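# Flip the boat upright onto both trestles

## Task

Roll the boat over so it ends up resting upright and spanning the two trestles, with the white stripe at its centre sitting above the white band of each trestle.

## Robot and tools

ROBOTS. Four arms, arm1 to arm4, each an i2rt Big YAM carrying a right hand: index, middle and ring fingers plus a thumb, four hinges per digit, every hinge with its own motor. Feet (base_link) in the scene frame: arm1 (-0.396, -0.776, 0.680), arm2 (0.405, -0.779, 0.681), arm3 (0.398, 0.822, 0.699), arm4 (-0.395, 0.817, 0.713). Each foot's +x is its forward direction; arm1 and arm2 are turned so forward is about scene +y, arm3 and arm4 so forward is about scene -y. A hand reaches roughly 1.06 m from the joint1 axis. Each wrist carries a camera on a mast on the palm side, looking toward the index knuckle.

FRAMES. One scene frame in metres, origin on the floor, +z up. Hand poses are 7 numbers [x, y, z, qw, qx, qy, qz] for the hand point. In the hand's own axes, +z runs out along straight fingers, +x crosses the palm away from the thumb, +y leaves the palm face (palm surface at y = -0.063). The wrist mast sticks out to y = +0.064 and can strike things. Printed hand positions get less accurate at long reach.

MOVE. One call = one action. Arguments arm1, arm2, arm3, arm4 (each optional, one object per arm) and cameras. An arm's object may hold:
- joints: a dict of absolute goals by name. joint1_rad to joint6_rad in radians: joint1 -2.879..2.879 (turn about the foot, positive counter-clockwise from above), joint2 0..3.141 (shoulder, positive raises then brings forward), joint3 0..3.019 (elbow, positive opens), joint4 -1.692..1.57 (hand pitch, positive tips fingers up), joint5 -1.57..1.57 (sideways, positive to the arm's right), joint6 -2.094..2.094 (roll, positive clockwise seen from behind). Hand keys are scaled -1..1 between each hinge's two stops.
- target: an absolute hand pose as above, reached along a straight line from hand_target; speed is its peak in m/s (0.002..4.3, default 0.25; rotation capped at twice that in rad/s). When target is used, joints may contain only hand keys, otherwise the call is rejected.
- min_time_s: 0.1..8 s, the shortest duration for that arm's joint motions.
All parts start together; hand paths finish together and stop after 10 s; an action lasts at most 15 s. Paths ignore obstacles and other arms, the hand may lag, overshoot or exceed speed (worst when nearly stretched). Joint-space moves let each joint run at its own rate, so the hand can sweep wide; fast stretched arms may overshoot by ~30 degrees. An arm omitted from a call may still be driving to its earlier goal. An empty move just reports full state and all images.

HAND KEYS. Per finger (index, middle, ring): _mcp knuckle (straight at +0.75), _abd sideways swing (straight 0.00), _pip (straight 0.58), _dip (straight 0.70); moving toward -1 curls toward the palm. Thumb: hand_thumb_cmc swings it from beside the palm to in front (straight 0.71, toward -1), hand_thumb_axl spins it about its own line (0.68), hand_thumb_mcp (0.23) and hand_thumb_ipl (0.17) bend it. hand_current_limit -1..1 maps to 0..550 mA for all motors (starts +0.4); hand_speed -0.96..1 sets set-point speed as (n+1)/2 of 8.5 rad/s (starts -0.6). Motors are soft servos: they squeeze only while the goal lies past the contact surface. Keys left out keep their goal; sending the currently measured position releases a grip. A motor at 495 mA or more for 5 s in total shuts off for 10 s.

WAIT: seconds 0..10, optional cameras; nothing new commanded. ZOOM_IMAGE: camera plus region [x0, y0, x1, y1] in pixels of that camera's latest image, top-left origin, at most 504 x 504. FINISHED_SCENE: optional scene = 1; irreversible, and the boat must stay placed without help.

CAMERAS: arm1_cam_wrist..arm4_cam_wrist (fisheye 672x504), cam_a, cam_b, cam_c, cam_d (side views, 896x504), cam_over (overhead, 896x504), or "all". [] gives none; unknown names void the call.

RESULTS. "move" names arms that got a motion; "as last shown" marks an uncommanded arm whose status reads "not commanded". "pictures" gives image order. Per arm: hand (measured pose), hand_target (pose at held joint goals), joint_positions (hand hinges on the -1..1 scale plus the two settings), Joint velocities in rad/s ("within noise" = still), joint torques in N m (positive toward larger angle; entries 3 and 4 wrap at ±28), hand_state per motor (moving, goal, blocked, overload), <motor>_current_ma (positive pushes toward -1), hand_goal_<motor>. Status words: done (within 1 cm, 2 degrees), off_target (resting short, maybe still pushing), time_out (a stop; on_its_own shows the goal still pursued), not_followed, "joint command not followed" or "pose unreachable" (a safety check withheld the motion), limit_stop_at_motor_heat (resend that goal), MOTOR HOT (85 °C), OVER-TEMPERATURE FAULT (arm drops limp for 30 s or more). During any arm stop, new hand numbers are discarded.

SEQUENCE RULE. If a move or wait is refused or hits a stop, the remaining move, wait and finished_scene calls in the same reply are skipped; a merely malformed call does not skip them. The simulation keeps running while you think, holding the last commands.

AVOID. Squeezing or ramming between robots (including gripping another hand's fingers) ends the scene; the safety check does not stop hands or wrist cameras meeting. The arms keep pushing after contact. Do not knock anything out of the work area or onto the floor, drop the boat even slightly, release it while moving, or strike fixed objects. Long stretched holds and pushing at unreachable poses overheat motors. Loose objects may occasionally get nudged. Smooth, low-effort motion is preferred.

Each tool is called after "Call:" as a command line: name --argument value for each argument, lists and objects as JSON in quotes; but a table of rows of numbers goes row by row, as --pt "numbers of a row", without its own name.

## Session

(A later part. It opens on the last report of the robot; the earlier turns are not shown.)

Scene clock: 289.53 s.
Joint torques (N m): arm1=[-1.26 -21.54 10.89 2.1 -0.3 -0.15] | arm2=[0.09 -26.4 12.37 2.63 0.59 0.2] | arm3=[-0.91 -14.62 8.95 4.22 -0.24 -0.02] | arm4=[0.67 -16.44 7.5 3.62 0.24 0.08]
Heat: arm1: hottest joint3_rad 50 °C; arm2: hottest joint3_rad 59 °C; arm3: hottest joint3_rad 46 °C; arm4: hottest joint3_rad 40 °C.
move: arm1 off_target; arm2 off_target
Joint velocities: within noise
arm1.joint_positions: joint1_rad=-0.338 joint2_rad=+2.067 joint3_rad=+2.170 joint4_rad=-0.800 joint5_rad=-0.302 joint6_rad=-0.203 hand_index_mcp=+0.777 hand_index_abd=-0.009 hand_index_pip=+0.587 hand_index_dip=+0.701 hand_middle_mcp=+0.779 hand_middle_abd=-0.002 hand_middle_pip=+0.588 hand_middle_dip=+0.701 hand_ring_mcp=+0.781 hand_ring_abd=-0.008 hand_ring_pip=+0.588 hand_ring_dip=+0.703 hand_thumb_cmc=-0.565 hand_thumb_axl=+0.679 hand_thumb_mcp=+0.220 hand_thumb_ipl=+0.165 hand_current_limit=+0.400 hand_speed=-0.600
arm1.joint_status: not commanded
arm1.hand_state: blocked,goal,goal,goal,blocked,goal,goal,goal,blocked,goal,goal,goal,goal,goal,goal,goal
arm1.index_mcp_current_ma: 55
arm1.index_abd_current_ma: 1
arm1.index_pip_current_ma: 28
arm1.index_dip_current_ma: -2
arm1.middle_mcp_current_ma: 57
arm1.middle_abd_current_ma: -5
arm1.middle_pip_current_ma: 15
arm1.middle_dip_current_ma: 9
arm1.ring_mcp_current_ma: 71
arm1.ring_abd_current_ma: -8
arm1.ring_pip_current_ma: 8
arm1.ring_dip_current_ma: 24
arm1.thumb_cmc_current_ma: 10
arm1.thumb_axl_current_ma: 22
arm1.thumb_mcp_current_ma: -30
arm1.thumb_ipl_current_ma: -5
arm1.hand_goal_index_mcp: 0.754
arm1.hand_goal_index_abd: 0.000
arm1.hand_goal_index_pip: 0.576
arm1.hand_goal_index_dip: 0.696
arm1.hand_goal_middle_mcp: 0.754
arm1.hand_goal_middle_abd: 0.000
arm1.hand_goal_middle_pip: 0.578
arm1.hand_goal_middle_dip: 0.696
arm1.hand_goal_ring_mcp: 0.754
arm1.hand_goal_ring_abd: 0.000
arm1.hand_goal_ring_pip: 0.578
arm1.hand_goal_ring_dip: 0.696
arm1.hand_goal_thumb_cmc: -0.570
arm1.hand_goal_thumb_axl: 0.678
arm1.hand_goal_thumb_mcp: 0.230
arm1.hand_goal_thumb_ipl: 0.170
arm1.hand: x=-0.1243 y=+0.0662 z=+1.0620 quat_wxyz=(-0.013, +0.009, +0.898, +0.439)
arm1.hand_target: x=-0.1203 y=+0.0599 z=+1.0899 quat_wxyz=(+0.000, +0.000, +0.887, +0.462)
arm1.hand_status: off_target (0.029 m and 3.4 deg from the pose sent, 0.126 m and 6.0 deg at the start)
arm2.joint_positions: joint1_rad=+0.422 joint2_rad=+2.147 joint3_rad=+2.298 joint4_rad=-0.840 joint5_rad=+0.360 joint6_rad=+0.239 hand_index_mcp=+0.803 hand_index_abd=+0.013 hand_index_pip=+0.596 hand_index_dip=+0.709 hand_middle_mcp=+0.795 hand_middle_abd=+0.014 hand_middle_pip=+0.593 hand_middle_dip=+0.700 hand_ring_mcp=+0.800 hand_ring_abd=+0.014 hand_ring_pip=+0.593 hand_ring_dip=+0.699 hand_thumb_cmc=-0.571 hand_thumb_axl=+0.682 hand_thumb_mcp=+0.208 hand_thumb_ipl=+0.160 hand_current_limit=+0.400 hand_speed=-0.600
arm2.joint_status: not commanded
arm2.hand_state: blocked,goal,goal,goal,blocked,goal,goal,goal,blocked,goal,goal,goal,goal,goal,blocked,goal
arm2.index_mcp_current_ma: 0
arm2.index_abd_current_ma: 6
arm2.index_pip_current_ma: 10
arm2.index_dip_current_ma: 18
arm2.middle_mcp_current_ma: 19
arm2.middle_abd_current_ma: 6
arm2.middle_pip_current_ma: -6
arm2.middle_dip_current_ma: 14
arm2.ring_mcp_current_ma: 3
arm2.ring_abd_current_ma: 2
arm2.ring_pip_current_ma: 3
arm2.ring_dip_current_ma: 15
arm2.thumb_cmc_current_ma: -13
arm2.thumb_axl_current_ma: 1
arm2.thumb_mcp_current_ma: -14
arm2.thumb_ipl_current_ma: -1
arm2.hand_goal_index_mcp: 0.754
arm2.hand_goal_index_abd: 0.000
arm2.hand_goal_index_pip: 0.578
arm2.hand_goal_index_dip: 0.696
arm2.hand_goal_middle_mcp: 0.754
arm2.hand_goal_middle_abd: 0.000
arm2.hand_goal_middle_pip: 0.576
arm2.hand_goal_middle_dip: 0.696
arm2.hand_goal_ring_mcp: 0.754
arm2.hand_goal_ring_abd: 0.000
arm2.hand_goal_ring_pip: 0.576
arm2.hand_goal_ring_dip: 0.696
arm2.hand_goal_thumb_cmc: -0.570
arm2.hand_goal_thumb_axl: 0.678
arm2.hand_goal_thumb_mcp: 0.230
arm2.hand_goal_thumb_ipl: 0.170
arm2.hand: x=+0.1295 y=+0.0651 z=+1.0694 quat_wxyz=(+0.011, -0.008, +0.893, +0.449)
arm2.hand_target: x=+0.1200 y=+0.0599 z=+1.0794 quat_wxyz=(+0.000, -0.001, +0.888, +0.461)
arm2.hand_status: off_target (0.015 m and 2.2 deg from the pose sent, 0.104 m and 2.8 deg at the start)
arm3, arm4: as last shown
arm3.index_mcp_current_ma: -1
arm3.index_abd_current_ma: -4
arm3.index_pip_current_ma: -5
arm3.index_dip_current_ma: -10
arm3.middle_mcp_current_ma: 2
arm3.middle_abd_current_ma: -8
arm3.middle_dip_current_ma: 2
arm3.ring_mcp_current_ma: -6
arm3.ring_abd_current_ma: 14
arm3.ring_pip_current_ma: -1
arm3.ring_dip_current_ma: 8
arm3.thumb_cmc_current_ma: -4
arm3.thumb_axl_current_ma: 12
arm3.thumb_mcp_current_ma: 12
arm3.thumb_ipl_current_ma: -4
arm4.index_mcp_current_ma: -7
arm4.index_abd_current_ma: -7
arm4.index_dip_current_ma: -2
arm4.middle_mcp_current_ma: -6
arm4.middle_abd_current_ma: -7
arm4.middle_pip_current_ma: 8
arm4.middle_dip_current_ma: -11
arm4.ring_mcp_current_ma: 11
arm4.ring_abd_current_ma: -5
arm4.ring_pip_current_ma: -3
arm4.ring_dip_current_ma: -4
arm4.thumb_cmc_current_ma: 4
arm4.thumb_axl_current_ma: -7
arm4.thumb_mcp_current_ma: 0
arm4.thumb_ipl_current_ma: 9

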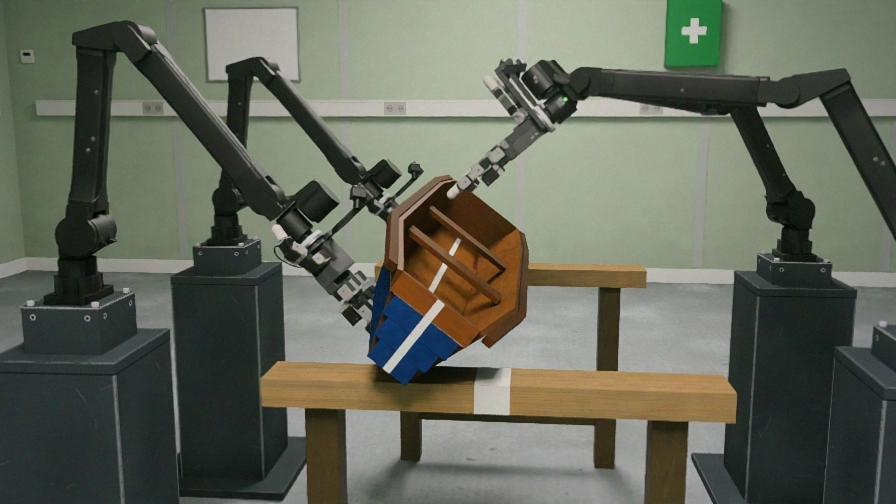

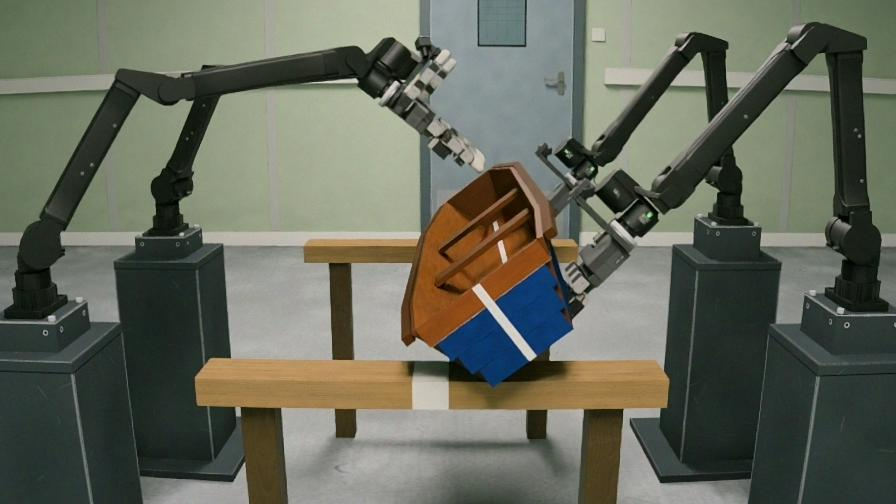

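Call:
move --arm1 '{"target": [-0.12, 0.0, 1.13, 0, 0, 0.887, 0.4617], "speed": 0.08}' --arm2 '{"target": [0.12, 0.0, 1.12, 0, 0, 0.887, 0.4617], "speed": 0.08}' --arm3 '{"target": [0.33, 0.208, 0.828, 0.5, 0.866, 0, 0], "speed": 0.04}' --arm4 '{"target": [-0.372, 0.209, 0.831, 0.5, 0.866, 0, 0], "speed": 0.04}' --cameras '["cam_a", "cam_b"]'

Call:
zoom_image --camera "cam_a" --region '[300, 140, 560, 420]'

Call:
zoom_image --camera "cam_b" --region '[390, 130, 650, 410]'

Scene clock: 299.27 s.
Joint torques (N m): arm1=[-1.32 -19.84 10.78 1.32 -0.33 -0.16] | arm2=[0.21 -24.18 12.15 2.44 0.6 0.2] | arm3=[-1.08 -12.57 8.55 4.59 -0.21 0] | arm4=[0.38 -14.15 6.99 4.37 0.28 -0.05]
Heat: arm1: hottest joint3_rad 49 °C; arm2: hottest joint3_rad 56 °C; arm3: hottest joint3_rad 45 °C; arm4: hottest joint3_rad 40 °C.
move: arm1 off_target; arm2 off_target; arm3 off_target; arm4 off_target
Joint velocities: within noise
arm1.joint_positions: joint1_rad=-0.372 joint2_rad=+1.903 joint3_rad=+2.021 joint4_rad=-0.800 joint5_rad=-0.330 joint6_rad=-0.224 hand_index_mcp=+0.777 hand_index_abd=-0.009 hand_index_pip=+0.587 hand_index_dip=+0.701 hand_middle_mcp=+0.779 hand_middle_abd=-0.002 hand_middle_pip=+0.588 hand_middle_dip=+0.701 hand_ring_mcp=+0.781 hand_ring_abd=-0.008 hand_ring_pip=+0.588 hand_ring_dip=+0.703 hand_thumb_cmc=-0.565 hand_thumb_axl=+0.679 hand_thumb_mcp=+0.220 hand_thumb_ipl=+0.165 hand_current_limit=+0.400 hand_speed=-0.600
arm1.joint_status: not commanded
arm1.hand_state: blocked,goal,goal,goal,blocked,goal,goal,goal,blocked,goal,goal,goal,goal,goal,goal,goal
arm1.index_mcp_current_ma: 48
arm1.index_abd_current_ma: -8
arm1.index_pip_current_ma: 0
arm1.index_dip_current_ma: -12
arm1.middle_mcp_current_ma: 46
arm1.middle_abd_current_ma: -3
arm1.middle_pip_current_ma: 13
arm1.middle_dip_current_ma: 22
arm1.ring_mcp_current_ma: 78
arm1.ring_abd_current_ma: -17
arm1.ring_pip_current_ma: 20
arm1.ring_dip_current_ma: 19
arm1.thumb_cmc_current_ma: -1
arm1.thumb_axl_current_ma: 8
arm1.thumb_mcp_current_ma: -39
arm1.thumb_ipl_current_ma: -22
arm1.hand_goal_index_mcp: 0.754
arm1.hand_goal_index_abd: 0.000
arm1.hand_goal_index_pip: 0.576
arm1.hand_goal_index_dip: 0.696
arm1.hand_goal_middle_mcp: 0.754
arm1.hand_goal_middle_abd: 0.000
arm1.hand_goal_middle_pip: 0.578
arm1.hand_goal_middle_dip: 0.696
arm1.hand_goal_ring_mcp: 0.754
arm1.hand_goal_ring_abd: 0.000
arm1.hand_goal_ring_pip: 0.578
arm1.hand_goal_ring_dip: 0.696
arm1.hand_goal_thumb_cmc: -0.570
arm1.hand_goal_thumb_axl: 0.678
arm1.hand_goal_thumb_mcp: 0.230
arm1.hand_goal_thumb_ipl: 0.170
arm1.hand: x=-0.1223 y=+0.0099 z=+1.1083 quat_wxyz=(-0.010, +0.007, +0.894, +0.449)
arm1.hand_target: x=-0.1203 y=+0.0003 z=+1.1300 quat_wxyz=(+0.000, +0.000, +0.887, +0.462)
arm1.hand_status: off_target (0.024 m and 2.2 deg from the pose sent, 0.095 m and 3.4 deg at the start)
arm2.joint_positions: joint1_rad=+0.460 joint2_rad=+1.975 joint3_rad=+2.124 joint4_rad=-0.840 joint5_rad=+0.392 joint6_rad=+0.265 hand_index_mcp=+0.803 hand_index_abd=+0.013 hand_index_pip=+0.596 hand_index_dip=+0.709 hand_middle_mcp=+0.795 hand_middle_abd=+0.014 hand_middle_pip=+0.593 hand_middle_dip=+0.700 hand_ring_mcp=+0.800 hand_ring_abd=+0.013 hand_ring_pip=+0.593 hand_ring_dip=+0.699 hand_thumb_cmc=-0.571 hand_thumb_axl=+0.682 hand_thumb_mcp=+0.208 hand_thumb_ipl=+0.160 hand_current_limit=+0.400 hand_speed=-0.600
arm2.joint_status: not commanded
arm2.hand_state: blocked,goal,goal,goal,blocked,goal,goal,goal,blocked,goal,goal,goal,goal,goal,blocked,goal
arm2.index_mcp_current_ma: 13
arm2.index_abd_current_ma: -6
arm2.index_pip_current_ma: 2
arm2.index_dip_current_ma: 15
arm2.middle_mcp_current_ma: 12
arm2.middle_abd_current_ma: -1
arm2.middle_pip_current_ma: -14
arm2.middle_dip_current_ma: 10
arm2.ring_mcp_current_ma: 22
arm2.ring_abd_current_ma: 3
arm2.ring_pip_current_ma: 9
arm2.ring_dip_current_ma: 11
arm2.thumb_cmc_current_ma: -6
arm2.thumb_axl_current_ma: 4
arm2.thumb_mcp_current_ma: -5
arm2.thumb_ipl_current_ma: 9
arm2.hand_goal_index_mcp: 0.754
arm2.hand_goal_index_abd: 0.000
arm2.hand_goal_index_pip: 0.578
arm2.hand_goal_index_dip: 0.696
arm2.hand_goal_middle_mcp: 0.754
arm2.hand_goal_middle_abd: 0.000
arm2.hand_goal_middle_pip: 0.576
arm2.hand_goal_middle_dip: 0.696
arm2.hand_goal_ring_mcp: 0.754
arm2.hand_goal_ring_abd: 0.000
arm2.hand_goal_ring_pip: 0.576
arm2.hand_goal_ring_dip: 0.696
arm2.hand_goal_thumb_cmc: -0.570
arm2.hand_goal_thumb_axl: 0.678
arm2.hand_goal_thumb_mcp: 0.230
arm2.hand_goal_thumb_ipl: 0.170
arm2.hand: x=+0.1290 y=+0.0072 z=+1.1113 quat_wxyz=(+0.010, -0.007, +0.892, +0.453)
arm2.hand_target: x=+0.1202 y=+0.0000 z=+1.1202 quat_wxyz=(+0.000, +0.000, +0.887, +0.462)
arm2.hand_status: off_target (0.014 m and 1.8 deg from the pose sent, 0.083 m and 2.2 deg at the start)
arm3.joint_positions: joint1_rad=-0.101 joint2_rad=+1.737 joint3_rad=+0.726 joint4_rad=+0.382 joint5_rad=-0.086 joint6_rad=-0.054 hand_index_mcp=+0.796 hand_index_abd=+0.000 hand_index_pip=+0.582 hand_index_dip=+0.696 hand_middle_mcp=+0.788 hand_middle_abd=-0.003 hand_middle_pip=+0.588 hand_middle_dip=+0.697 hand_ring_mcp=+0.784 hand_ring_abd=+0.000 hand_ring_pip=+0.587 hand_ring_dip=+0.698 hand_thumb_cmc=+0.956 hand_thumb_axl=+0.675 hand_thumb_mcp=+0.944 hand_thumb_ipl=+0.604 hand_current_limit=+0.400 hand_speed=-0.600
arm3.joint_status: not commanded
arm3.hand_state: blocked,goal,goal,goal,blocked,goal,goal,goal,blocked,goal,goal,goal,goal,goal,goal,goal
arm3.index_mcp_current_ma: 8
arm3.index_abd_current_ma: -3
arm3.index_pip_current_ma: -3
arm3.index_dip_current_ma: -9
arm3.middle_mcp_current_ma: 6
arm3.middle_abd_current_ma: -8
arm3.middle_pip_current_ma: -2
arm3.middle_dip_current_ma: 6
arm3.ring_mcp_current_ma: -1
arm3.ring_abd_current_ma: 7
arm3.ring_pip_current_ma: 1
arm3.ring_dip_current_ma: 10
arm3.thumb_cmc_current_ma: 0
arm3.thumb_axl_current_ma: 8
arm3.thumb_mcp_current_ma: 12
arm3.thumb_ipl_current_ma: -2
arm3.hand_goal_index_mcp: 0.754
arm3.hand_goal_index_abd: 0.000
arm3.hand_goal_index_pip: 0.576
arm3.hand_goal_index_dip: 0.696
arm3.hand_goal_middle_mcp: 0.754
arm3.hand_goal_middle_abd: 0.000
arm3.hand_goal_middle_pip: 0.576
arm3.hand_goal_middle_dip: 0.696
arm3.hand_goal_ring_mcp: 0.754
arm3.hand_goal_ring_abd: 0.000
arm3.hand_goal_ring_pip: 0.576
arm3.hand_goal_ring_dip: 0.696
arm3.hand_goal_thumb_cmc: 0.950
arm3.hand_goal_thumb_axl: 0.678
arm3.hand_goal_thumb_mcp: 0.950
arm3.hand_goal_thumb_ipl: 0.600
arm3.hand: x=+0.3369 y=+0.2201 z=+0.7973 quat_wxyz=(+0.459, +0.888, +0.002, +0.004)
arm3.hand_target: x=+0.3299 y=+0.2091 z=+0.8280 quat_wxyz=(+0.499, +0.866, +0.000, +0.000)
arm3.hand_status: off_target (0.034 m and 5.4 deg from the pose sent, 0.040 m and 16.4 deg at the start)
arm4.joint_positions: joint1_rad=+0.082 joint2_rad=+1.746 joint3_rad=+0.693 joint4_rad=+0.431 joint5_rad=+0.087 joint6_rad=+0.056 hand_index_mcp=+0.767 hand_index_abd=-0.003 hand_index_pip=+0.577 hand_index_dip=+0.697 hand_middle_mcp=+0.782 hand_middle_abd=+0.001 hand_middle_pip=+0.581 hand_middle_dip=+0.696 hand_ring_mcp=+0.812 hand_ring_abd=-0.003 hand_ring_pip=+0.581 hand_ring_dip=+0.698 hand_thumb_cmc=+0.956 hand_thumb_axl=+0.675 hand_thumb_mcp=+0.948 hand_thumb_ipl=+0.604 hand_current_limit=+0.400 hand_speed=-0.600
arm4.joint_status: not commanded
arm4.hand_state: goal,goal,goal,goal,blocked,goal,goal,goal,blocked,goal,goal,goal,goal,goal,goal,goal
arm4.index_mcp_current_ma: -6
arm4.index_abd_current_ma: -5
arm4.index_pip_current_ma: 2
arm4.index_dip_current_ma: -3
arm4.middle_mcp_current_ma: -3
arm4.middle_abd_current_ma: -7
arm4.middle_pip_current_ma: 9
arm4.middle_dip_current_ma: -8
arm4.ring_mcp_current_ma: 14
arm4.ring_abd_current_ma: -2
arm4.ring_pip_current_ma: -4
arm4.ring_dip_current_ma: -3
arm4.thumb_cmc_current_ma: 2
arm4.thumb_axl_current_ma: -6
arm4.thumb_mcp_current_ma: 1
arm4.thumb_ipl_current_ma: 12
arm4.hand_goal_index_mcp: 0.754
arm4.hand_goal_index_abd: 0.000
arm4.hand_goal_index_pip: 0.576
arm4.hand_goal_index_dip: 0.696
arm4.hand_goal_middle_mcp: 0.754
arm4.hand_goal_middle_abd: 0.000
arm4.hand_goal_middle_pip: 0.576
arm4.hand_goal_middle_dip: 0.696
arm4.hand_goal_ring_mcp: 0.754
arm4.hand_goal_ring_abd: 0.000
arm4.hand_goal_ring_pip: 0.576
arm4.hand_goal_ring_dip: 0.696
arm4.hand_goal_thumb_cmc: 0.950
arm4.hand_goal_thumb_axl: 0.678
arm4.hand_goal_thumb_mcp: 0.950
arm4.hand_goal_thumb_ipl: 0.600
arm4.hand: x=-0.3775 y=+0.2245 z=+0.7964 quat_wxyz=(+0.457, +0.889, +0.001, -0.004)
arm4.hand_target: x=-0.3721 y=+0.2103 z=+0.8310 quat_wxyz=(+0.500, +0.866, +0.000, +0.000)
arm4.hand_status: off_target (0.038 m and 5.6 deg from the pose sent, 0.042 m and 16.5 deg at the start)

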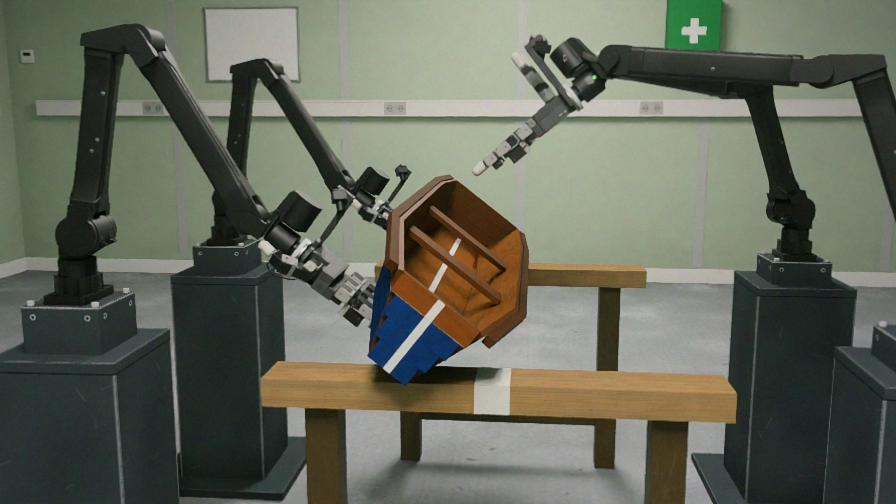

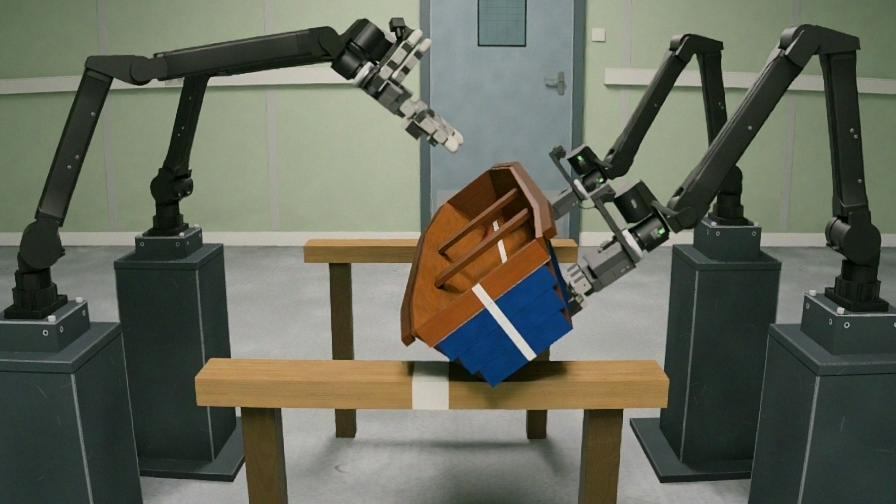

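Scaled by 1.800 from the camera's image (finer frame: 1280x720).

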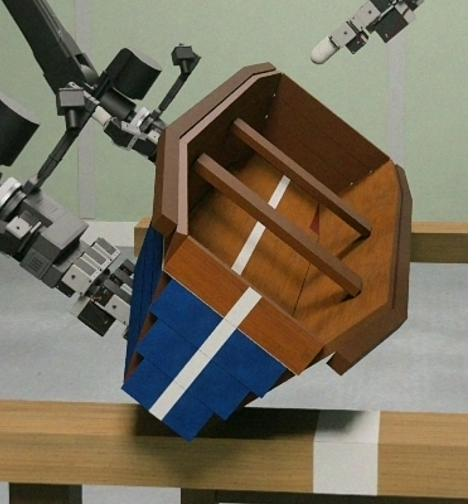

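Scaled by 1.800 from the camera's image (finer frame: 1280x720).

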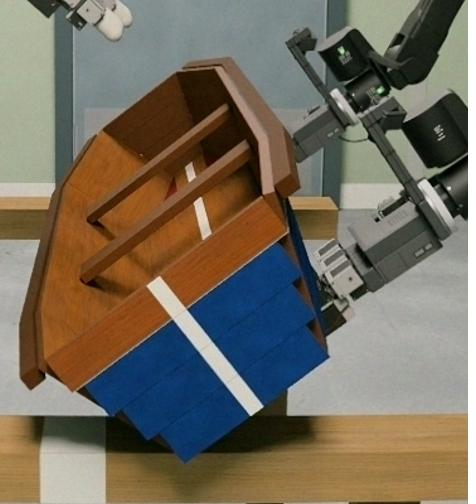

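Call:
move --arm3 '{"target": [0.33, 0.226, 0.802, 0.515, 0.857, 0, 0], "speed": 0.04}' --arm4 '{"target": [-0.372, 0.226, 0.805, 0.515, 0.857, 0, 0], "speed": 0.04}' --cameras '["cam_a", "cam_b"]'

Call:
zoom_image --camera "cam_a" --region '[300, 140, 560, 420]'

Call:
zoom_image --camera "cam_b" --region '[390, 130, 650, 410]'

Scene clock: 302.07 s.
Joint torques (N m): arm1=[-1.2 -19.84 10.76 1.32 -0.33 -0.15] | arm2=[0.67 -24.18 12.23 2.36 0.61 0.19] | arm3=[-0.5 -15.09 8.5 5.9 -0.26 -0.03] | arm4=[-0.09 -16.97 6.3 5.49 0.15 0.04]
Heat: arm1: hottest joint3_rad 49 °C; arm2: hottest joint3_rad 55 °C; arm3: hottest joint3_rad 45 °C; arm4: hottest joint3_rad 40 °C.
move: arm3 off_target; arm4 off_target
Joint velocities: within noise
arm1, arm2: as last shown
arm1.index_mcp_current_ma: 39
arm1.index_pip_current_ma: 20
arm1.index_dip_current_ma: 8
arm1.middle_mcp_current_ma: 50
arm1.middle_abd_current_ma: -8
arm1.middle_pip_current_ma: 25
arm1.middle_dip_current_ma: 18
arm1.ring_mcp_current_ma: 75
arm1.ring_abd_current_ma: -7
arm1.ring_pip_current_ma: 17
arm1.ring_dip_current_ma: 7
arm1.thumb_cmc_current_ma: -6
arm1.thumb_axl_current_ma: 4
arm1.thumb_mcp_current_ma: -28
arm2.index_mcp_current_ma: -2
arm2.index_abd_current_ma: 2
arm2.index_pip_current_ma: 6
arm2.index_dip_current_ma: 19
arm2.middle_mcp_current_ma: 5
arm2.middle_abd_current_ma: 9
arm2.middle_pip_current_ma: -22
arm2.ring_mcp_current_ma: 13
arm2.ring_abd_current_ma: -5
arm2.ring_pip_current_ma: 4
arm2.ring_dip_current_ma: 1
arm2.thumb_cmc_current_ma: 7
arm2.thumb_axl_current_ma: 15
arm2.thumb_mcp_current_ma: 7
arm2.thumb_ipl_current_ma: -17
arm3.joint_positions: joint1_rad=-0.106 joint2_rad=+1.833 joint3_rad=+0.631 joint4_rad=+0.523 joint5_rad=-0.090 joint6_rad=-0.053 hand_index_mcp=+0.798 hand_index_abd=+0.000 hand_index_pip=+0.582 hand_index_dip=+0.696 hand_middle_mcp=+0.802 hand_middle_abd=+0.000 hand_middle_pip=+0.587 hand_middle_dip=+0.697 hand_ring_mcp=+0.797 hand_ring_abd=-0.007 hand_ring_pip=+0.586 hand_ring_dip=+0.698 hand_thumb_cmc=+0.956 hand_thumb_axl=+0.675 hand_thumb_mcp=+0.944 hand_thumb_ipl=+0.604 hand_current_limit=+0.400 hand_speed=-0.600
arm3.joint_status: not commanded
arm3.hand_state: blocked,goal,goal,goal,blocked,goal,goal,goal,blocked,goal,goal,goal,goal,goal,goal,goal
arm3.index_mcp_current_ma: 6
arm3.index_abd_current_ma: -5
arm3.index_pip_current_ma: 0
arm3.index_dip_current_ma: -8
arm3.middle_mcp_current_ma: 16
arm3.middle_abd_current_ma: -10
arm3.middle_pip_current_ma: -6
arm3.middle_dip_current_ma: 9
arm3.ring_mcp_current_ma: 8
arm3.ring_abd_current_ma: 4
arm3.ring_pip_current_ma: -1
arm3.ring_dip_current_ma: 7
arm3.thumb_cmc_current_ma: -3
arm3.thumb_axl_current_ma: 6
arm3.thumb_mcp_current_ma: 7
arm3.thumb_ipl_current_ma: -8
arm3.hand_goal_index_mcp: 0.754
arm3.hand_goal_index_abd: 0.000
arm3.hand_goal_index_pip: 0.576
arm3.hand_goal_index_dip: 0.696
arm3.hand_goal_middle_mcp: 0.754
arm3.hand_goal_middle_abd: 0.000
arm3.hand_goal_middle_pip: 0.576
arm3.hand_goal_middle_dip: 0.696
arm3.hand_goal_ring_mcp: 0.754
arm3.hand_goal_ring_abd: 0.000
arm3.hand_goal_ring_pip: 0.576
arm3.hand_goal_ring_dip: 0.696
arm3.hand_goal_thumb_cmc: 0.950
arm3.hand_goal_thumb_axl: 0.678
arm3.hand_goal_thumb_mcp: 0.950
arm3.hand_goal_thumb_ipl: 0.600
arm3.hand: x=+0.3380 y=+0.2546 z=+0.7377 quat_wxyz=(+0.437, +0.900, -0.001, +0.007)
arm3.hand_target: x=+0.3305 y=+0.2303 z=+0.8015 quat_wxyz=(+0.514, +0.858, +0.000, +0.000)
arm3.hand_status: off_target (0.071 m and 10.2 deg from the pose sent, 0.010 m and 7.4 deg at the start)
arm4.joint_positions: joint1_rad=+0.090 joint2_rad=+1.858 joint3_rad=+0.621 joint4_rad=+0.578 joint5_rad=+0.095 joint6_rad=+0.048 hand_index_mcp=+0.767 hand_index_abd=-0.001 hand_index_pip=+0.577 hand_index_dip=+0.697 hand_middle_mcp=+0.790 hand_middle_abd=+0.001 hand_middle_pip=+0.581 hand_middle_dip=+0.696 hand_ring_mcp=+0.859 hand_ring_abd=+0.019 hand_ring_pip=+0.584 hand_ring_dip=+0.698 hand_thumb_cmc=+0.956 hand_thumb_axl=+0.675 hand_thumb_mcp=+0.948 hand_thumb_ipl=+0.604 hand_current_limit=+0.400 hand_speed=-0.600
arm4.joint_status: not commanded
arm4.hand_state: goal,goal,goal,goal,blocked,goal,goal,goal,blocked,goal,goal,goal,goal,goal,goal,goal
arm4.index_mcp_current_ma: -10
arm4.index_abd_current_ma: -9
arm4.index_pip_current_ma: 1
arm4.index_dip_current_ma: -9
arm4.middle_mcp_current_ma: 4
arm4.middle_abd_current_ma: -6
arm4.middle_pip_current_ma: 13
arm4.middle_dip_current_ma: -9
arm4.ring_mcp_current_ma: 59
arm4.ring_abd_current_ma: -6
arm4.ring_pip_current_ma: -7
arm4.ring_dip_current_ma: -6
arm4.thumb_cmc_current_ma: 5
arm4.thumb_axl_current_ma: -7
arm4.thumb_mcp_current_ma: 0
arm4.thumb_ipl_current_ma: 9
arm4.hand_goal_index_mcp: 0.754
arm4.hand_goal_index_abd: 0.000
arm4.hand_goal_index_pip: 0.576
arm4.hand_goal_index_dip: 0.696
arm4.hand_goal_middle_mcp: 0.754
arm4.hand_goal_middle_abd: 0.000
arm4.hand_goal_middle_pip: 0.576
arm4.hand_goal_middle_dip: 0.696
arm4.hand_goal_ring_mcp: 0.754
arm4.hand_goal_ring_abd: 0.000
arm4.hand_goal_ring_pip: 0.576
arm4.hand_goal_ring_dip: 0.696
arm4.hand_goal_thumb_cmc: 0.950
arm4.hand_goal_thumb_axl: 0.678
arm4.hand_goal_thumb_mcp: 0.950
arm4.hand_goal_thumb_ipl: 0.600
arm4.hand: x=-0.3761 y=+0.2516 z=+0.7420 quat_wxyz=(+0.441, +0.897, +0.007, -0.008)
arm4.hand_target: x=-0.3724 y=+0.2294 z=+0.8038 quat_wxyz=(+0.514, +0.858, +0.000, +0.000)
arm4.hand_status: off_target (0.068 m and 9.7 deg from the pose sent, 0.010 m and 7.6 deg at the start)

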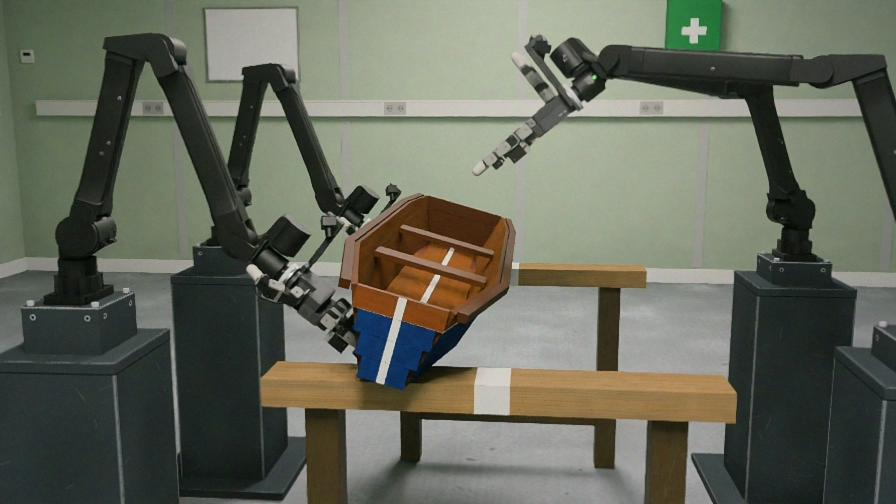

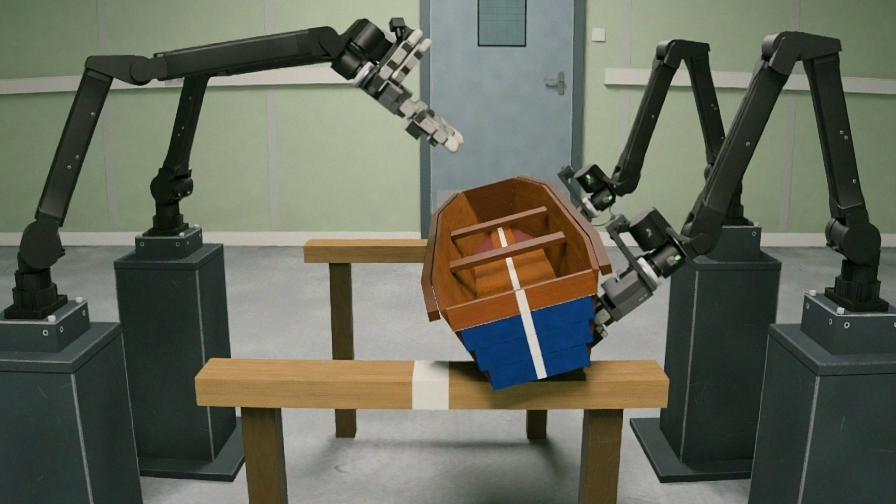

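Scaled by 1.800 from the camera's image (finer frame: 1280x720).

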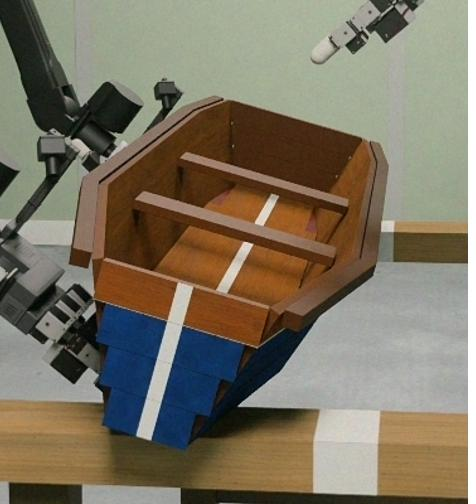

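Scaled by 1.800 from the camera's image (finer frame: 1280x720).

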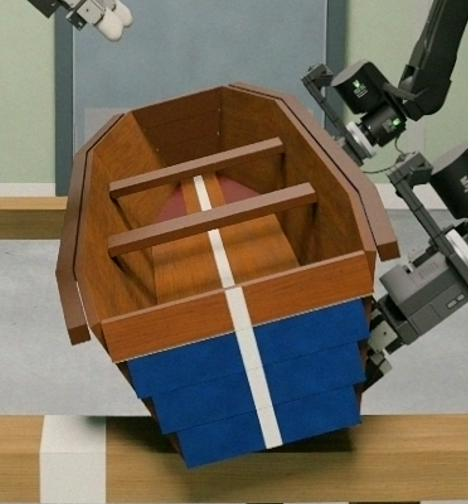

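Call:
move --cameras '["all"]'

Scene clock: 303.43 s.
Joint torques (N m): arm1=[-1.26 -19.78 10.76 1.31 -0.33 -0.15] | arm2=[0.32 -24.53 12.3 2.43 0.6 0.22] | arm3=[-1.08 -14.51 8.39 5.91 -0.3 -0.03] | arm4=[-0.44 -17.44 6.01 5.56 0.23 0.06]
Heat: arm1: hottest joint3_rad 49 °C; arm2: hottest joint3_rad 55 °C; arm3: hottest joint3_rad 45 °C; arm4: hottest joint3_rad 40 °C.
Joint velocities: within noise
arm1.joint_positions: joint1_rad=-0.372 joint2_rad=+1.903 joint3_rad=+2.021 joint4_rad=-0.800 joint5_rad=-0.330 joint6_rad=-0.224 hand_index_mcp=+0.777 hand_index_abd=-0.009 hand_index_pip=+0.587 hand_index_dip=+0.701 hand_middle_mcp=+0.779 hand_middle_abd=-0.002 hand_middle_pip=+0.588 hand_middle_dip=+0.701 hand_ring_mcp=+0.781 hand_ring_abd=-0.008 hand_ring_pip=+0.588 hand_ring_dip=+0.703 hand_thumb_cmc=-0.565 hand_thumb_axl=+0.679 hand_thumb_mcp=+0.220 hand_thumb_ipl=+0.165 hand_current_limit=+0.400 hand_speed=-0.600
arm1.joint_status: not commanded
arm1.hand_state: blocked,goal,goal,goal,blocked,goal,goal,goal,blocked,goal,goal,goal,goal,goal,goal,goal
arm1.index_mcp_current_ma: 59
arm1.index_abd_current_ma: 2
arm1.index_pip_current_ma: 21
arm1.index_dip_current_ma: -9
arm1.middle_mcp_current_ma: 56
arm1.middle_abd_current_ma: 6
arm1.middle_pip_current_ma: 14
arm1.middle_dip_current_ma: 17
arm1.ring_mcp_current_ma: 64
arm1.ring_abd_current_ma: -18
arm1.ring_pip_current_ma: 23
arm1.ring_dip_current_ma: 13
arm1.thumb_cmc_current_ma: 21
arm1.thumb_axl_current_ma: 23
arm1.thumb_mcp_current_ma: -30
arm1.thumb_ipl_current_ma: -18
arm1.hand_goal_index_mcp: 0.754
arm1.hand_goal_index_abd: 0.000
arm1.hand_goal_index_pip: 0.576
arm1.hand_goal_index_dip: 0.696
arm1.hand_goal_middle_mcp: 0.754
arm1.hand_goal_middle_abd: 0.000
arm1.hand_goal_middle_pip: 0.578
arm1.hand_goal_middle_dip: 0.696
arm1.hand_goal_ring_mcp: 0.754
arm1.hand_goal_ring_abd: 0.000
arm1.hand_goal_ring_pip: 0.578
arm1.hand_goal_ring_dip: 0.696
arm1.hand_goal_thumb_cmc: -0.570
arm1.hand_goal_thumb_axl: 0.678
arm1.hand_goal_thumb_mcp: 0.230
arm1.hand_goal_thumb_ipl: 0.170
arm1.hand: x=-0.1223 y=+0.0099 z=+1.1083 quat_wxyz=(-0.010, +0.007, +0.894, +0.449) (m; scene frame)
arm1.hand_target: x=-0.1203 y=+0.0003 z=+1.1300 quat_wxyz=(+0.000, +0.000, +0.887, +0.462) (m; scene frame)
arm1.hand_status: not commanded
arm2.joint_positions: joint1_rad=+0.460 joint2_rad=+1.975 joint3_rad=+2.124 joint4_rad=-0.840 joint5_rad=+0.392 joint6_rad=+0.265 hand_index_mcp=+0.803 hand_index_abd=+0.013 hand_index_pip=+0.596 hand_index_dip=+0.709 hand_middle_mcp=+0.795 hand_middle_abd=+0.014 hand_middle_pip=+0.593 hand_middle_dip=+0.700 hand_ring_mcp=+0.800 hand_ring_abd=+0.013 hand_ring_pip=+0.593 hand_ring_dip=+0.699 hand_thumb_cmc=-0.571 hand_thumb_axl=+0.682 hand_thumb_mcp=+0.208 hand_thumb_ipl=+0.160 hand_current_limit=+0.400 hand_speed=-0.600
arm2.joint_status: not commanded
arm2.hand_state: blocked,goal,goal,goal,blocked,goal,goal,goal,blocked,goal,goal,goal,goal,goal,blocked,goal
arm2.index_mcp_current_ma: 14
arm2.index_abd_current_ma: 2
arm2.index_pip_current_ma: -2
arm2.index_dip_current_ma: -1
arm2.middle_mcp_current_ma: 27
arm2.middle_abd_current_ma: 24
arm2.middle_pip_current_ma: 0
arm2.middle_dip_current_ma: 13
arm2.ring_mcp_current_ma: 0
arm2.ring_abd_current_ma: 3
arm2.ring_pip_current_ma: -6
arm2.ring_dip_current_ma: 2
arm2.thumb_cmc_current_ma: -27
arm2.thumb_axl_current_ma: 9
arm2.thumb_mcp_current_ma: -4
arm2.thumb_ipl_current_ma: -2
arm2.hand_goal_index_mcp: 0.754
arm2.hand_goal_index_abd: 0.000
arm2.hand_goal_index_pip: 0.578
arm2.hand_goal_index_dip: 0.696
arm2.hand_goal_middle_mcp: 0.754
arm2.hand_goal_middle_abd: 0.000
arm2.hand_goal_middle_pip: 0.576
arm2.hand_goal_middle_dip: 0.696
arm2.hand_goal_ring_mcp: 0.754
arm2.hand_goal_ring_abd: 0.000
arm2.hand_goal_ring_pip: 0.576
arm2.hand_goal_ring_dip: 0.696
arm2.hand_goal_thumb_cmc: -0.570
arm2.hand_goal_thumb_axl: 0.678
arm2.hand_goal_thumb_mcp: 0.230
arm2.hand_goal_thumb_ipl: 0.170
arm2.hand: x=+0.1290 y=+0.0072 z=+1.1113 quat_wxyz=(+0.010, -0.007, +0.892, +0.453) (m; scene frame)
arm2.hand_target: x=+0.1202 y=+0.0000 z=+1.1202 quat_wxyz=(+0.000, +0.000, +0.887, +0.462) (m; scene frame)
arm2.hand_status: not commanded
arm3.joint_positions: joint1_rad=-0.106 joint2_rad=+1.833 joint3_rad=+0.631 joint4_rad=+0.523 joint5_rad=-0.090 joint6_rad=-0.053 hand_index_mcp=+0.798 hand_index_abd=+0.000 hand_index_pip=+0.582 hand_index_dip=+0.696 hand_middle_mcp=+0.802 hand_middle_abd=+0.000 hand_middle_pip=+0.587 hand_middle_dip=+0.697 hand_ring_mcp=+0.797 hand_ring_abd=-0.007 hand_ring_pip=+0.586 hand_ring_dip=+0.698 hand_thumb_cmc=+0.956 hand_thumb_axl=+0.675 hand_thumb_mcp=+0.944 hand_thumb_ipl=+0.604 hand_current_limit=+0.400 hand_speed=-0.600
arm3.joint_status: not commanded
arm3.hand_state: blocked,goal,goal,goal,blocked,goal,goal,goal,blocked,goal,goal,goal,goal,goal,goal,goal
arm3.index_mcp_current_ma: 1
arm3.index_abd_current_ma: -1
arm3.index_pip_current_ma: -5
arm3.index_dip_current_ma: -7
arm3.middle_mcp_current_ma: 13
arm3.middle_abd_current_ma: -7
arm3.middle_pip_current_ma: -8
arm3.middle_dip_current_ma: 3
arm3.ring_mcp_current_ma: 4
arm3.ring_abd_current_ma: 8
arm3.ring_pip_current_ma: -6
arm3.ring_dip_current_ma: 7
arm3.thumb_cmc_current_ma: -3
arm3.thumb_axl_current_ma: 6
arm3.thumb_mcp_current_ma: 8
arm3.thumb_ipl_current_ma: -4
arm3.hand_goal_index_mcp: 0.754
arm3.hand_goal_index_abd: 0.000
arm3.hand_goal_index_pip: 0.576
arm3.hand_goal_index_dip: 0.696
arm3.hand_goal_middle_mcp: 0.754
arm3.hand_goal_middle_abd: 0.000
arm3.hand_goal_middle_pip: 0.576
arm3.hand_goal_middle_dip: 0.696
arm3.hand_goal_ring_mcp: 0.754
arm3.hand_goal_ring_abd: 0.000
arm3.hand_goal_ring_pip: 0.576
arm3.hand_goal_ring_dip: 0.696
arm3.hand_goal_thumb_cmc: 0.950
arm3.hand_goal_thumb_axl: 0.678
arm3.hand_goal_thumb_mcp: 0.950
arm3.hand_goal_thumb_ipl: 0.600
arm3.hand: x=+0.3380 y=+0.2546 z=+0.7377 quat_wxyz=(+0.437, +0.900, -0.001, +0.007) (m; scene frame)
arm3.hand_target: x=+0.3305 y=+0.2303 z=+0.8015 quat_wxyz=(+0.514, +0.858, +0.000, +0.000) (m; scene frame)
arm3.hand_status: off_target (0.071 m and 10.2 deg from the pose sent, 0.010 m and 7.4 deg at the start)
arm4.joint_positions: joint1_rad=+0.090 joint2_rad=+1.858 joint3_rad=+0.621 joint4_rad=+0.578 joint5_rad=+0.095 joint6_rad=+0.048 hand_index_mcp=+0.767 hand_index_abd=-0.001 hand_index_pip=+0.577 hand_index_dip=+0.697 hand_middle_mcp=+0.790 hand_middle_abd=+0.001 hand_middle_pip=+0.581 hand_middle_dip=+0.696 hand_ring_mcp=+0.859 hand_ring_abd=+0.019 hand_ring_pip=+0.584 hand_ring_dip=+0.698 hand_thumb_cmc=+0.956 hand_thumb_axl=+0.675 hand_thumb_mcp=+0.948 hand_thumb_ipl=+0.604 hand_current_limit=+0.400 hand_speed=-0.600
arm4.joint_status: not commanded
arm4.hand_state: goal,goal,goal,goal,blocked,goal,goal,goal,blocked,goal,goal,goal,goal,goal,goal,goal
arm4.index_mcp_current_ma: -7
arm4.index_abd_current_ma: -10
arm4.index_pip_current_ma: 0
arm4.index_dip_current_ma: -5
arm4.middle_mcp_current_ma: -1
arm4.middle_abd_current_ma: -7
arm4.middle_pip_current_ma: 13
arm4.middle_dip_current_ma: -10
arm4.ring_mcp_current_ma: 61
arm4.ring_abd_current_ma: -5
arm4.ring_pip_current_ma: -3
arm4.ring_dip_current_ma: -2
arm4.thumb_cmc_current_ma: 0
arm4.thumb_axl_current_ma: -14
arm4.thumb_mcp_current_ma: 1
arm4.thumb_ipl_current_ma: 7
arm4.hand_goal_index_mcp: 0.754
arm4.hand_goal_index_abd: 0.000
arm4.hand_goal_index_pip: 0.576
arm4.hand_goal_index_dip: 0.696
arm4.hand_goal_middle_mcp: 0.754
arm4.hand_goal_middle_abd: 0.000
arm4.hand_goal_middle_pip: 0.576
arm4.hand_goal_middle_dip: 0.696
arm4.hand_goal_ring_mcp: 0.754
arm4.hand_goal_ring_abd: 0.000
arm4.hand_goal_ring_pip: 0.576
arm4.hand_goal_ring_dip: 0.696
arm4.hand_goal_thumb_cmc: 0.950
arm4.hand_goal_thumb_axl: 0.678
arm4.hand_goal_thumb_mcp: 0.950
arm4.hand_goal_thumb_ipl: 0.600
arm4.hand: x=-0.3761 y=+0.2516 z=+0.7420 quat_wxyz=(+0.441, +0.897, +0.007, -0.008) (m; scene frame)
arm4.hand_target: x=-0.3724 y=+0.2294 z=+0.8038 quat_wxyz=(+0.514, +0.858, +0.000, +0.000) (m; scene frame)
arm4.hand_status: off_target (0.068 m and 9.7 deg from the pose sent, 0.010 m and 7.6 deg at the start)
pictures: arm1_cam_wrist, arm2_cam_wrist, arm3_cam_wrist, arm4_cam_wrist, cam_a, cam_b, cam_c, cam_d, cam_over
camera_calibration:
arm1_cam_wrist: T_world_to_cam=[[0.77297, 0.39342, 0.49773, -0.42829], [0.45379, -0.89111, -0.00039, 0.02157], [0.44338, 0.22617, -0.86733, 1.14079]] pos_world=[-0.18454, -0.0703, 1.20262]
arm2_cam_wrist: T_world_to_cam=[[0.80739, 0.34191, 0.48085, -0.60789], [0.4172, -0.90712, -0.05551, -0.03015], [0.41721, 0.24542, -0.87505, 1.03846]] pos_world=[0.07013, -0.07437, 1.19933]
arm3_cam_wrist: T_world_to_cam=[[-0.77666, -0.42352, 0.4663, 0.06415], [-0.46609, 0.88433, 0.02688, -0.13068], [-0.42374, -0.19646, -0.88422, 0.96708]] pos_world=[0.3987, 0.33272, 0.82871]
arm4_cam_wrist: T_world_to_cam=[[-0.76621, -0.37747, 0.52004, -0.5454], [-0.41909, 0.90702, 0.04088, -0.46551], [-0.48712, -0.18662, -0.85316, 0.62071]] pos_world=[-0.31062, 0.33219, 0.83222]

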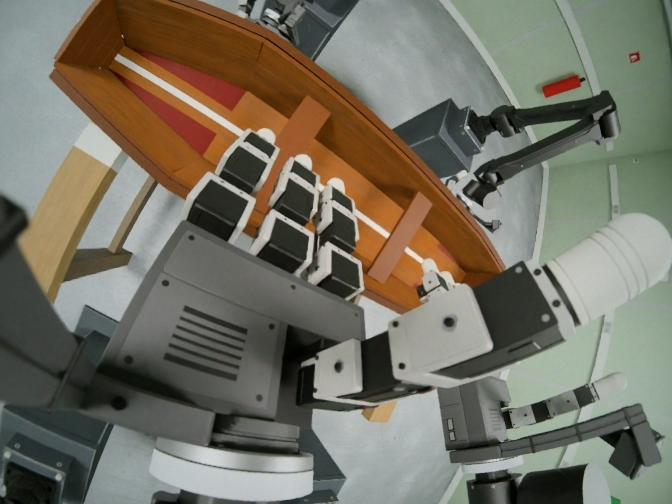

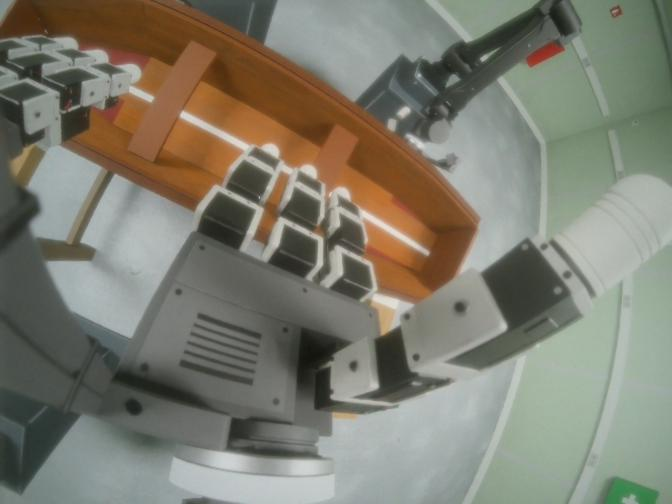

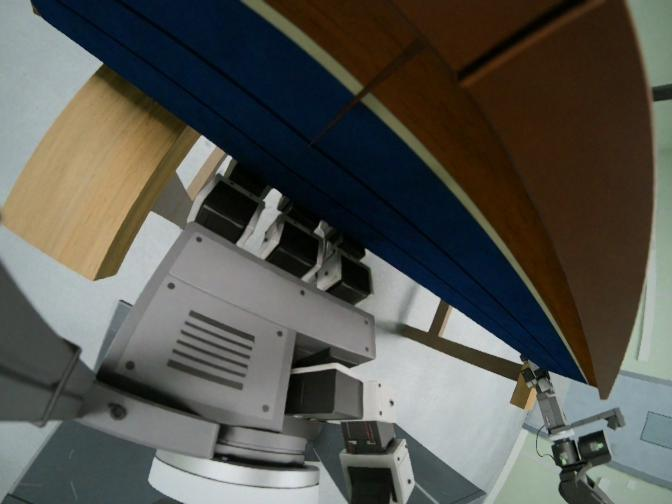

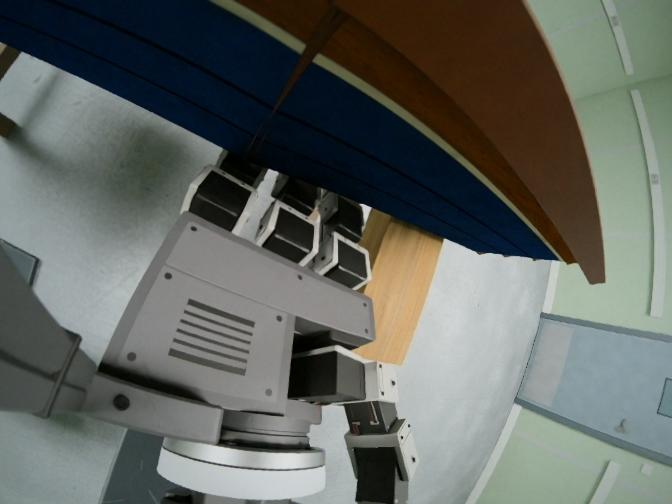

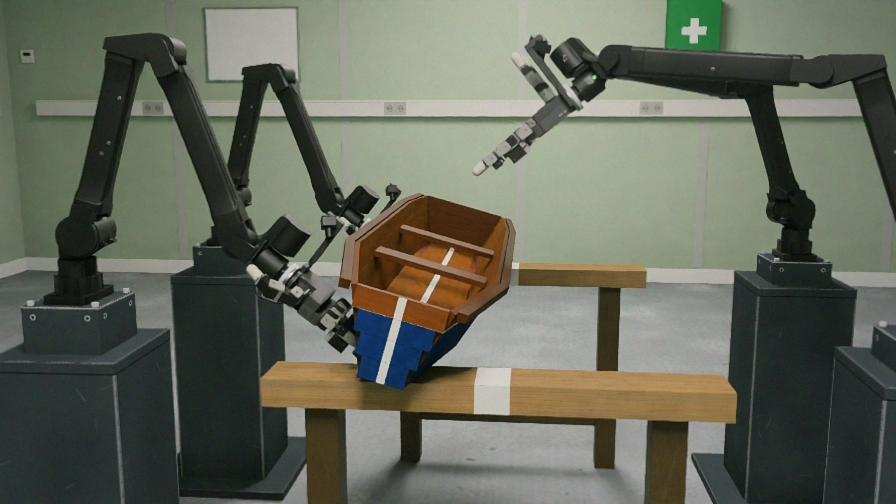

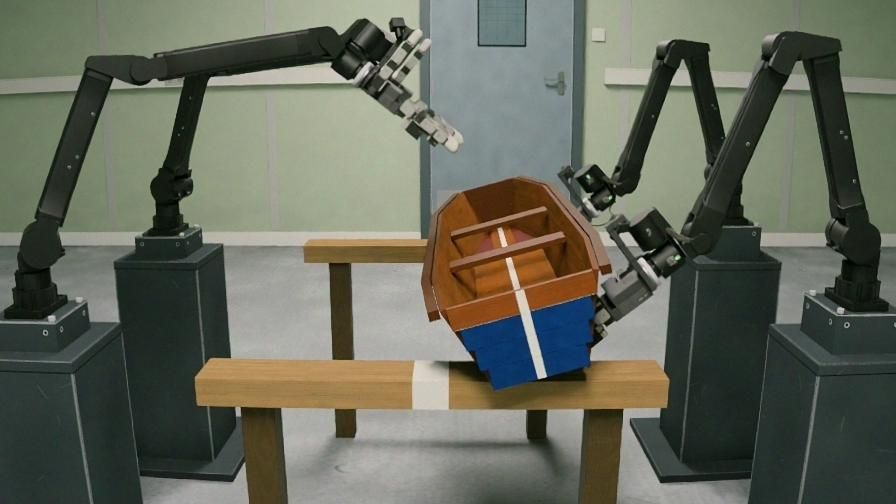

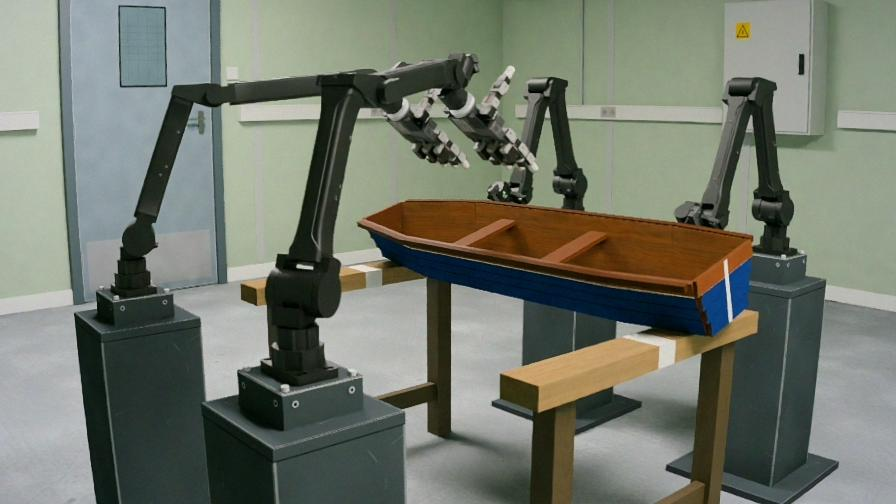

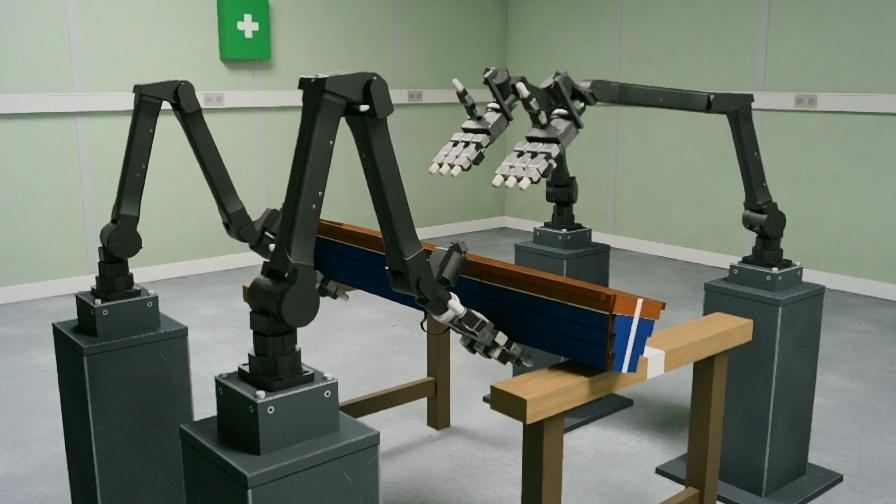

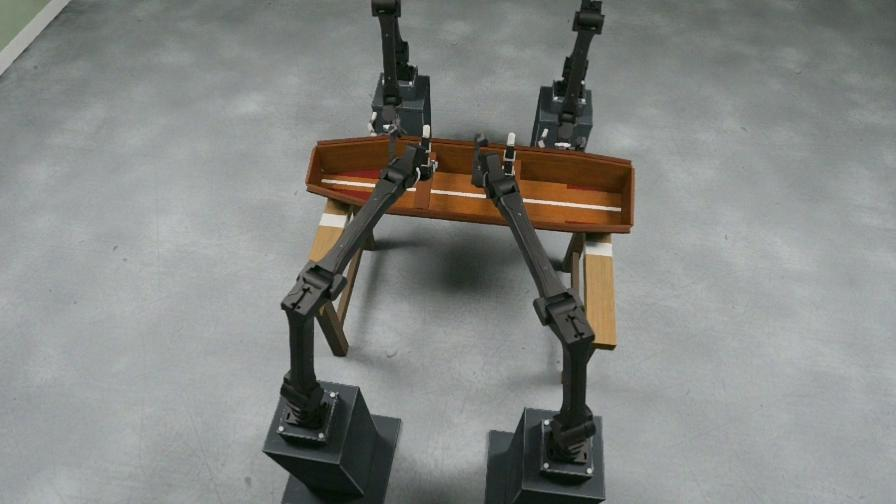

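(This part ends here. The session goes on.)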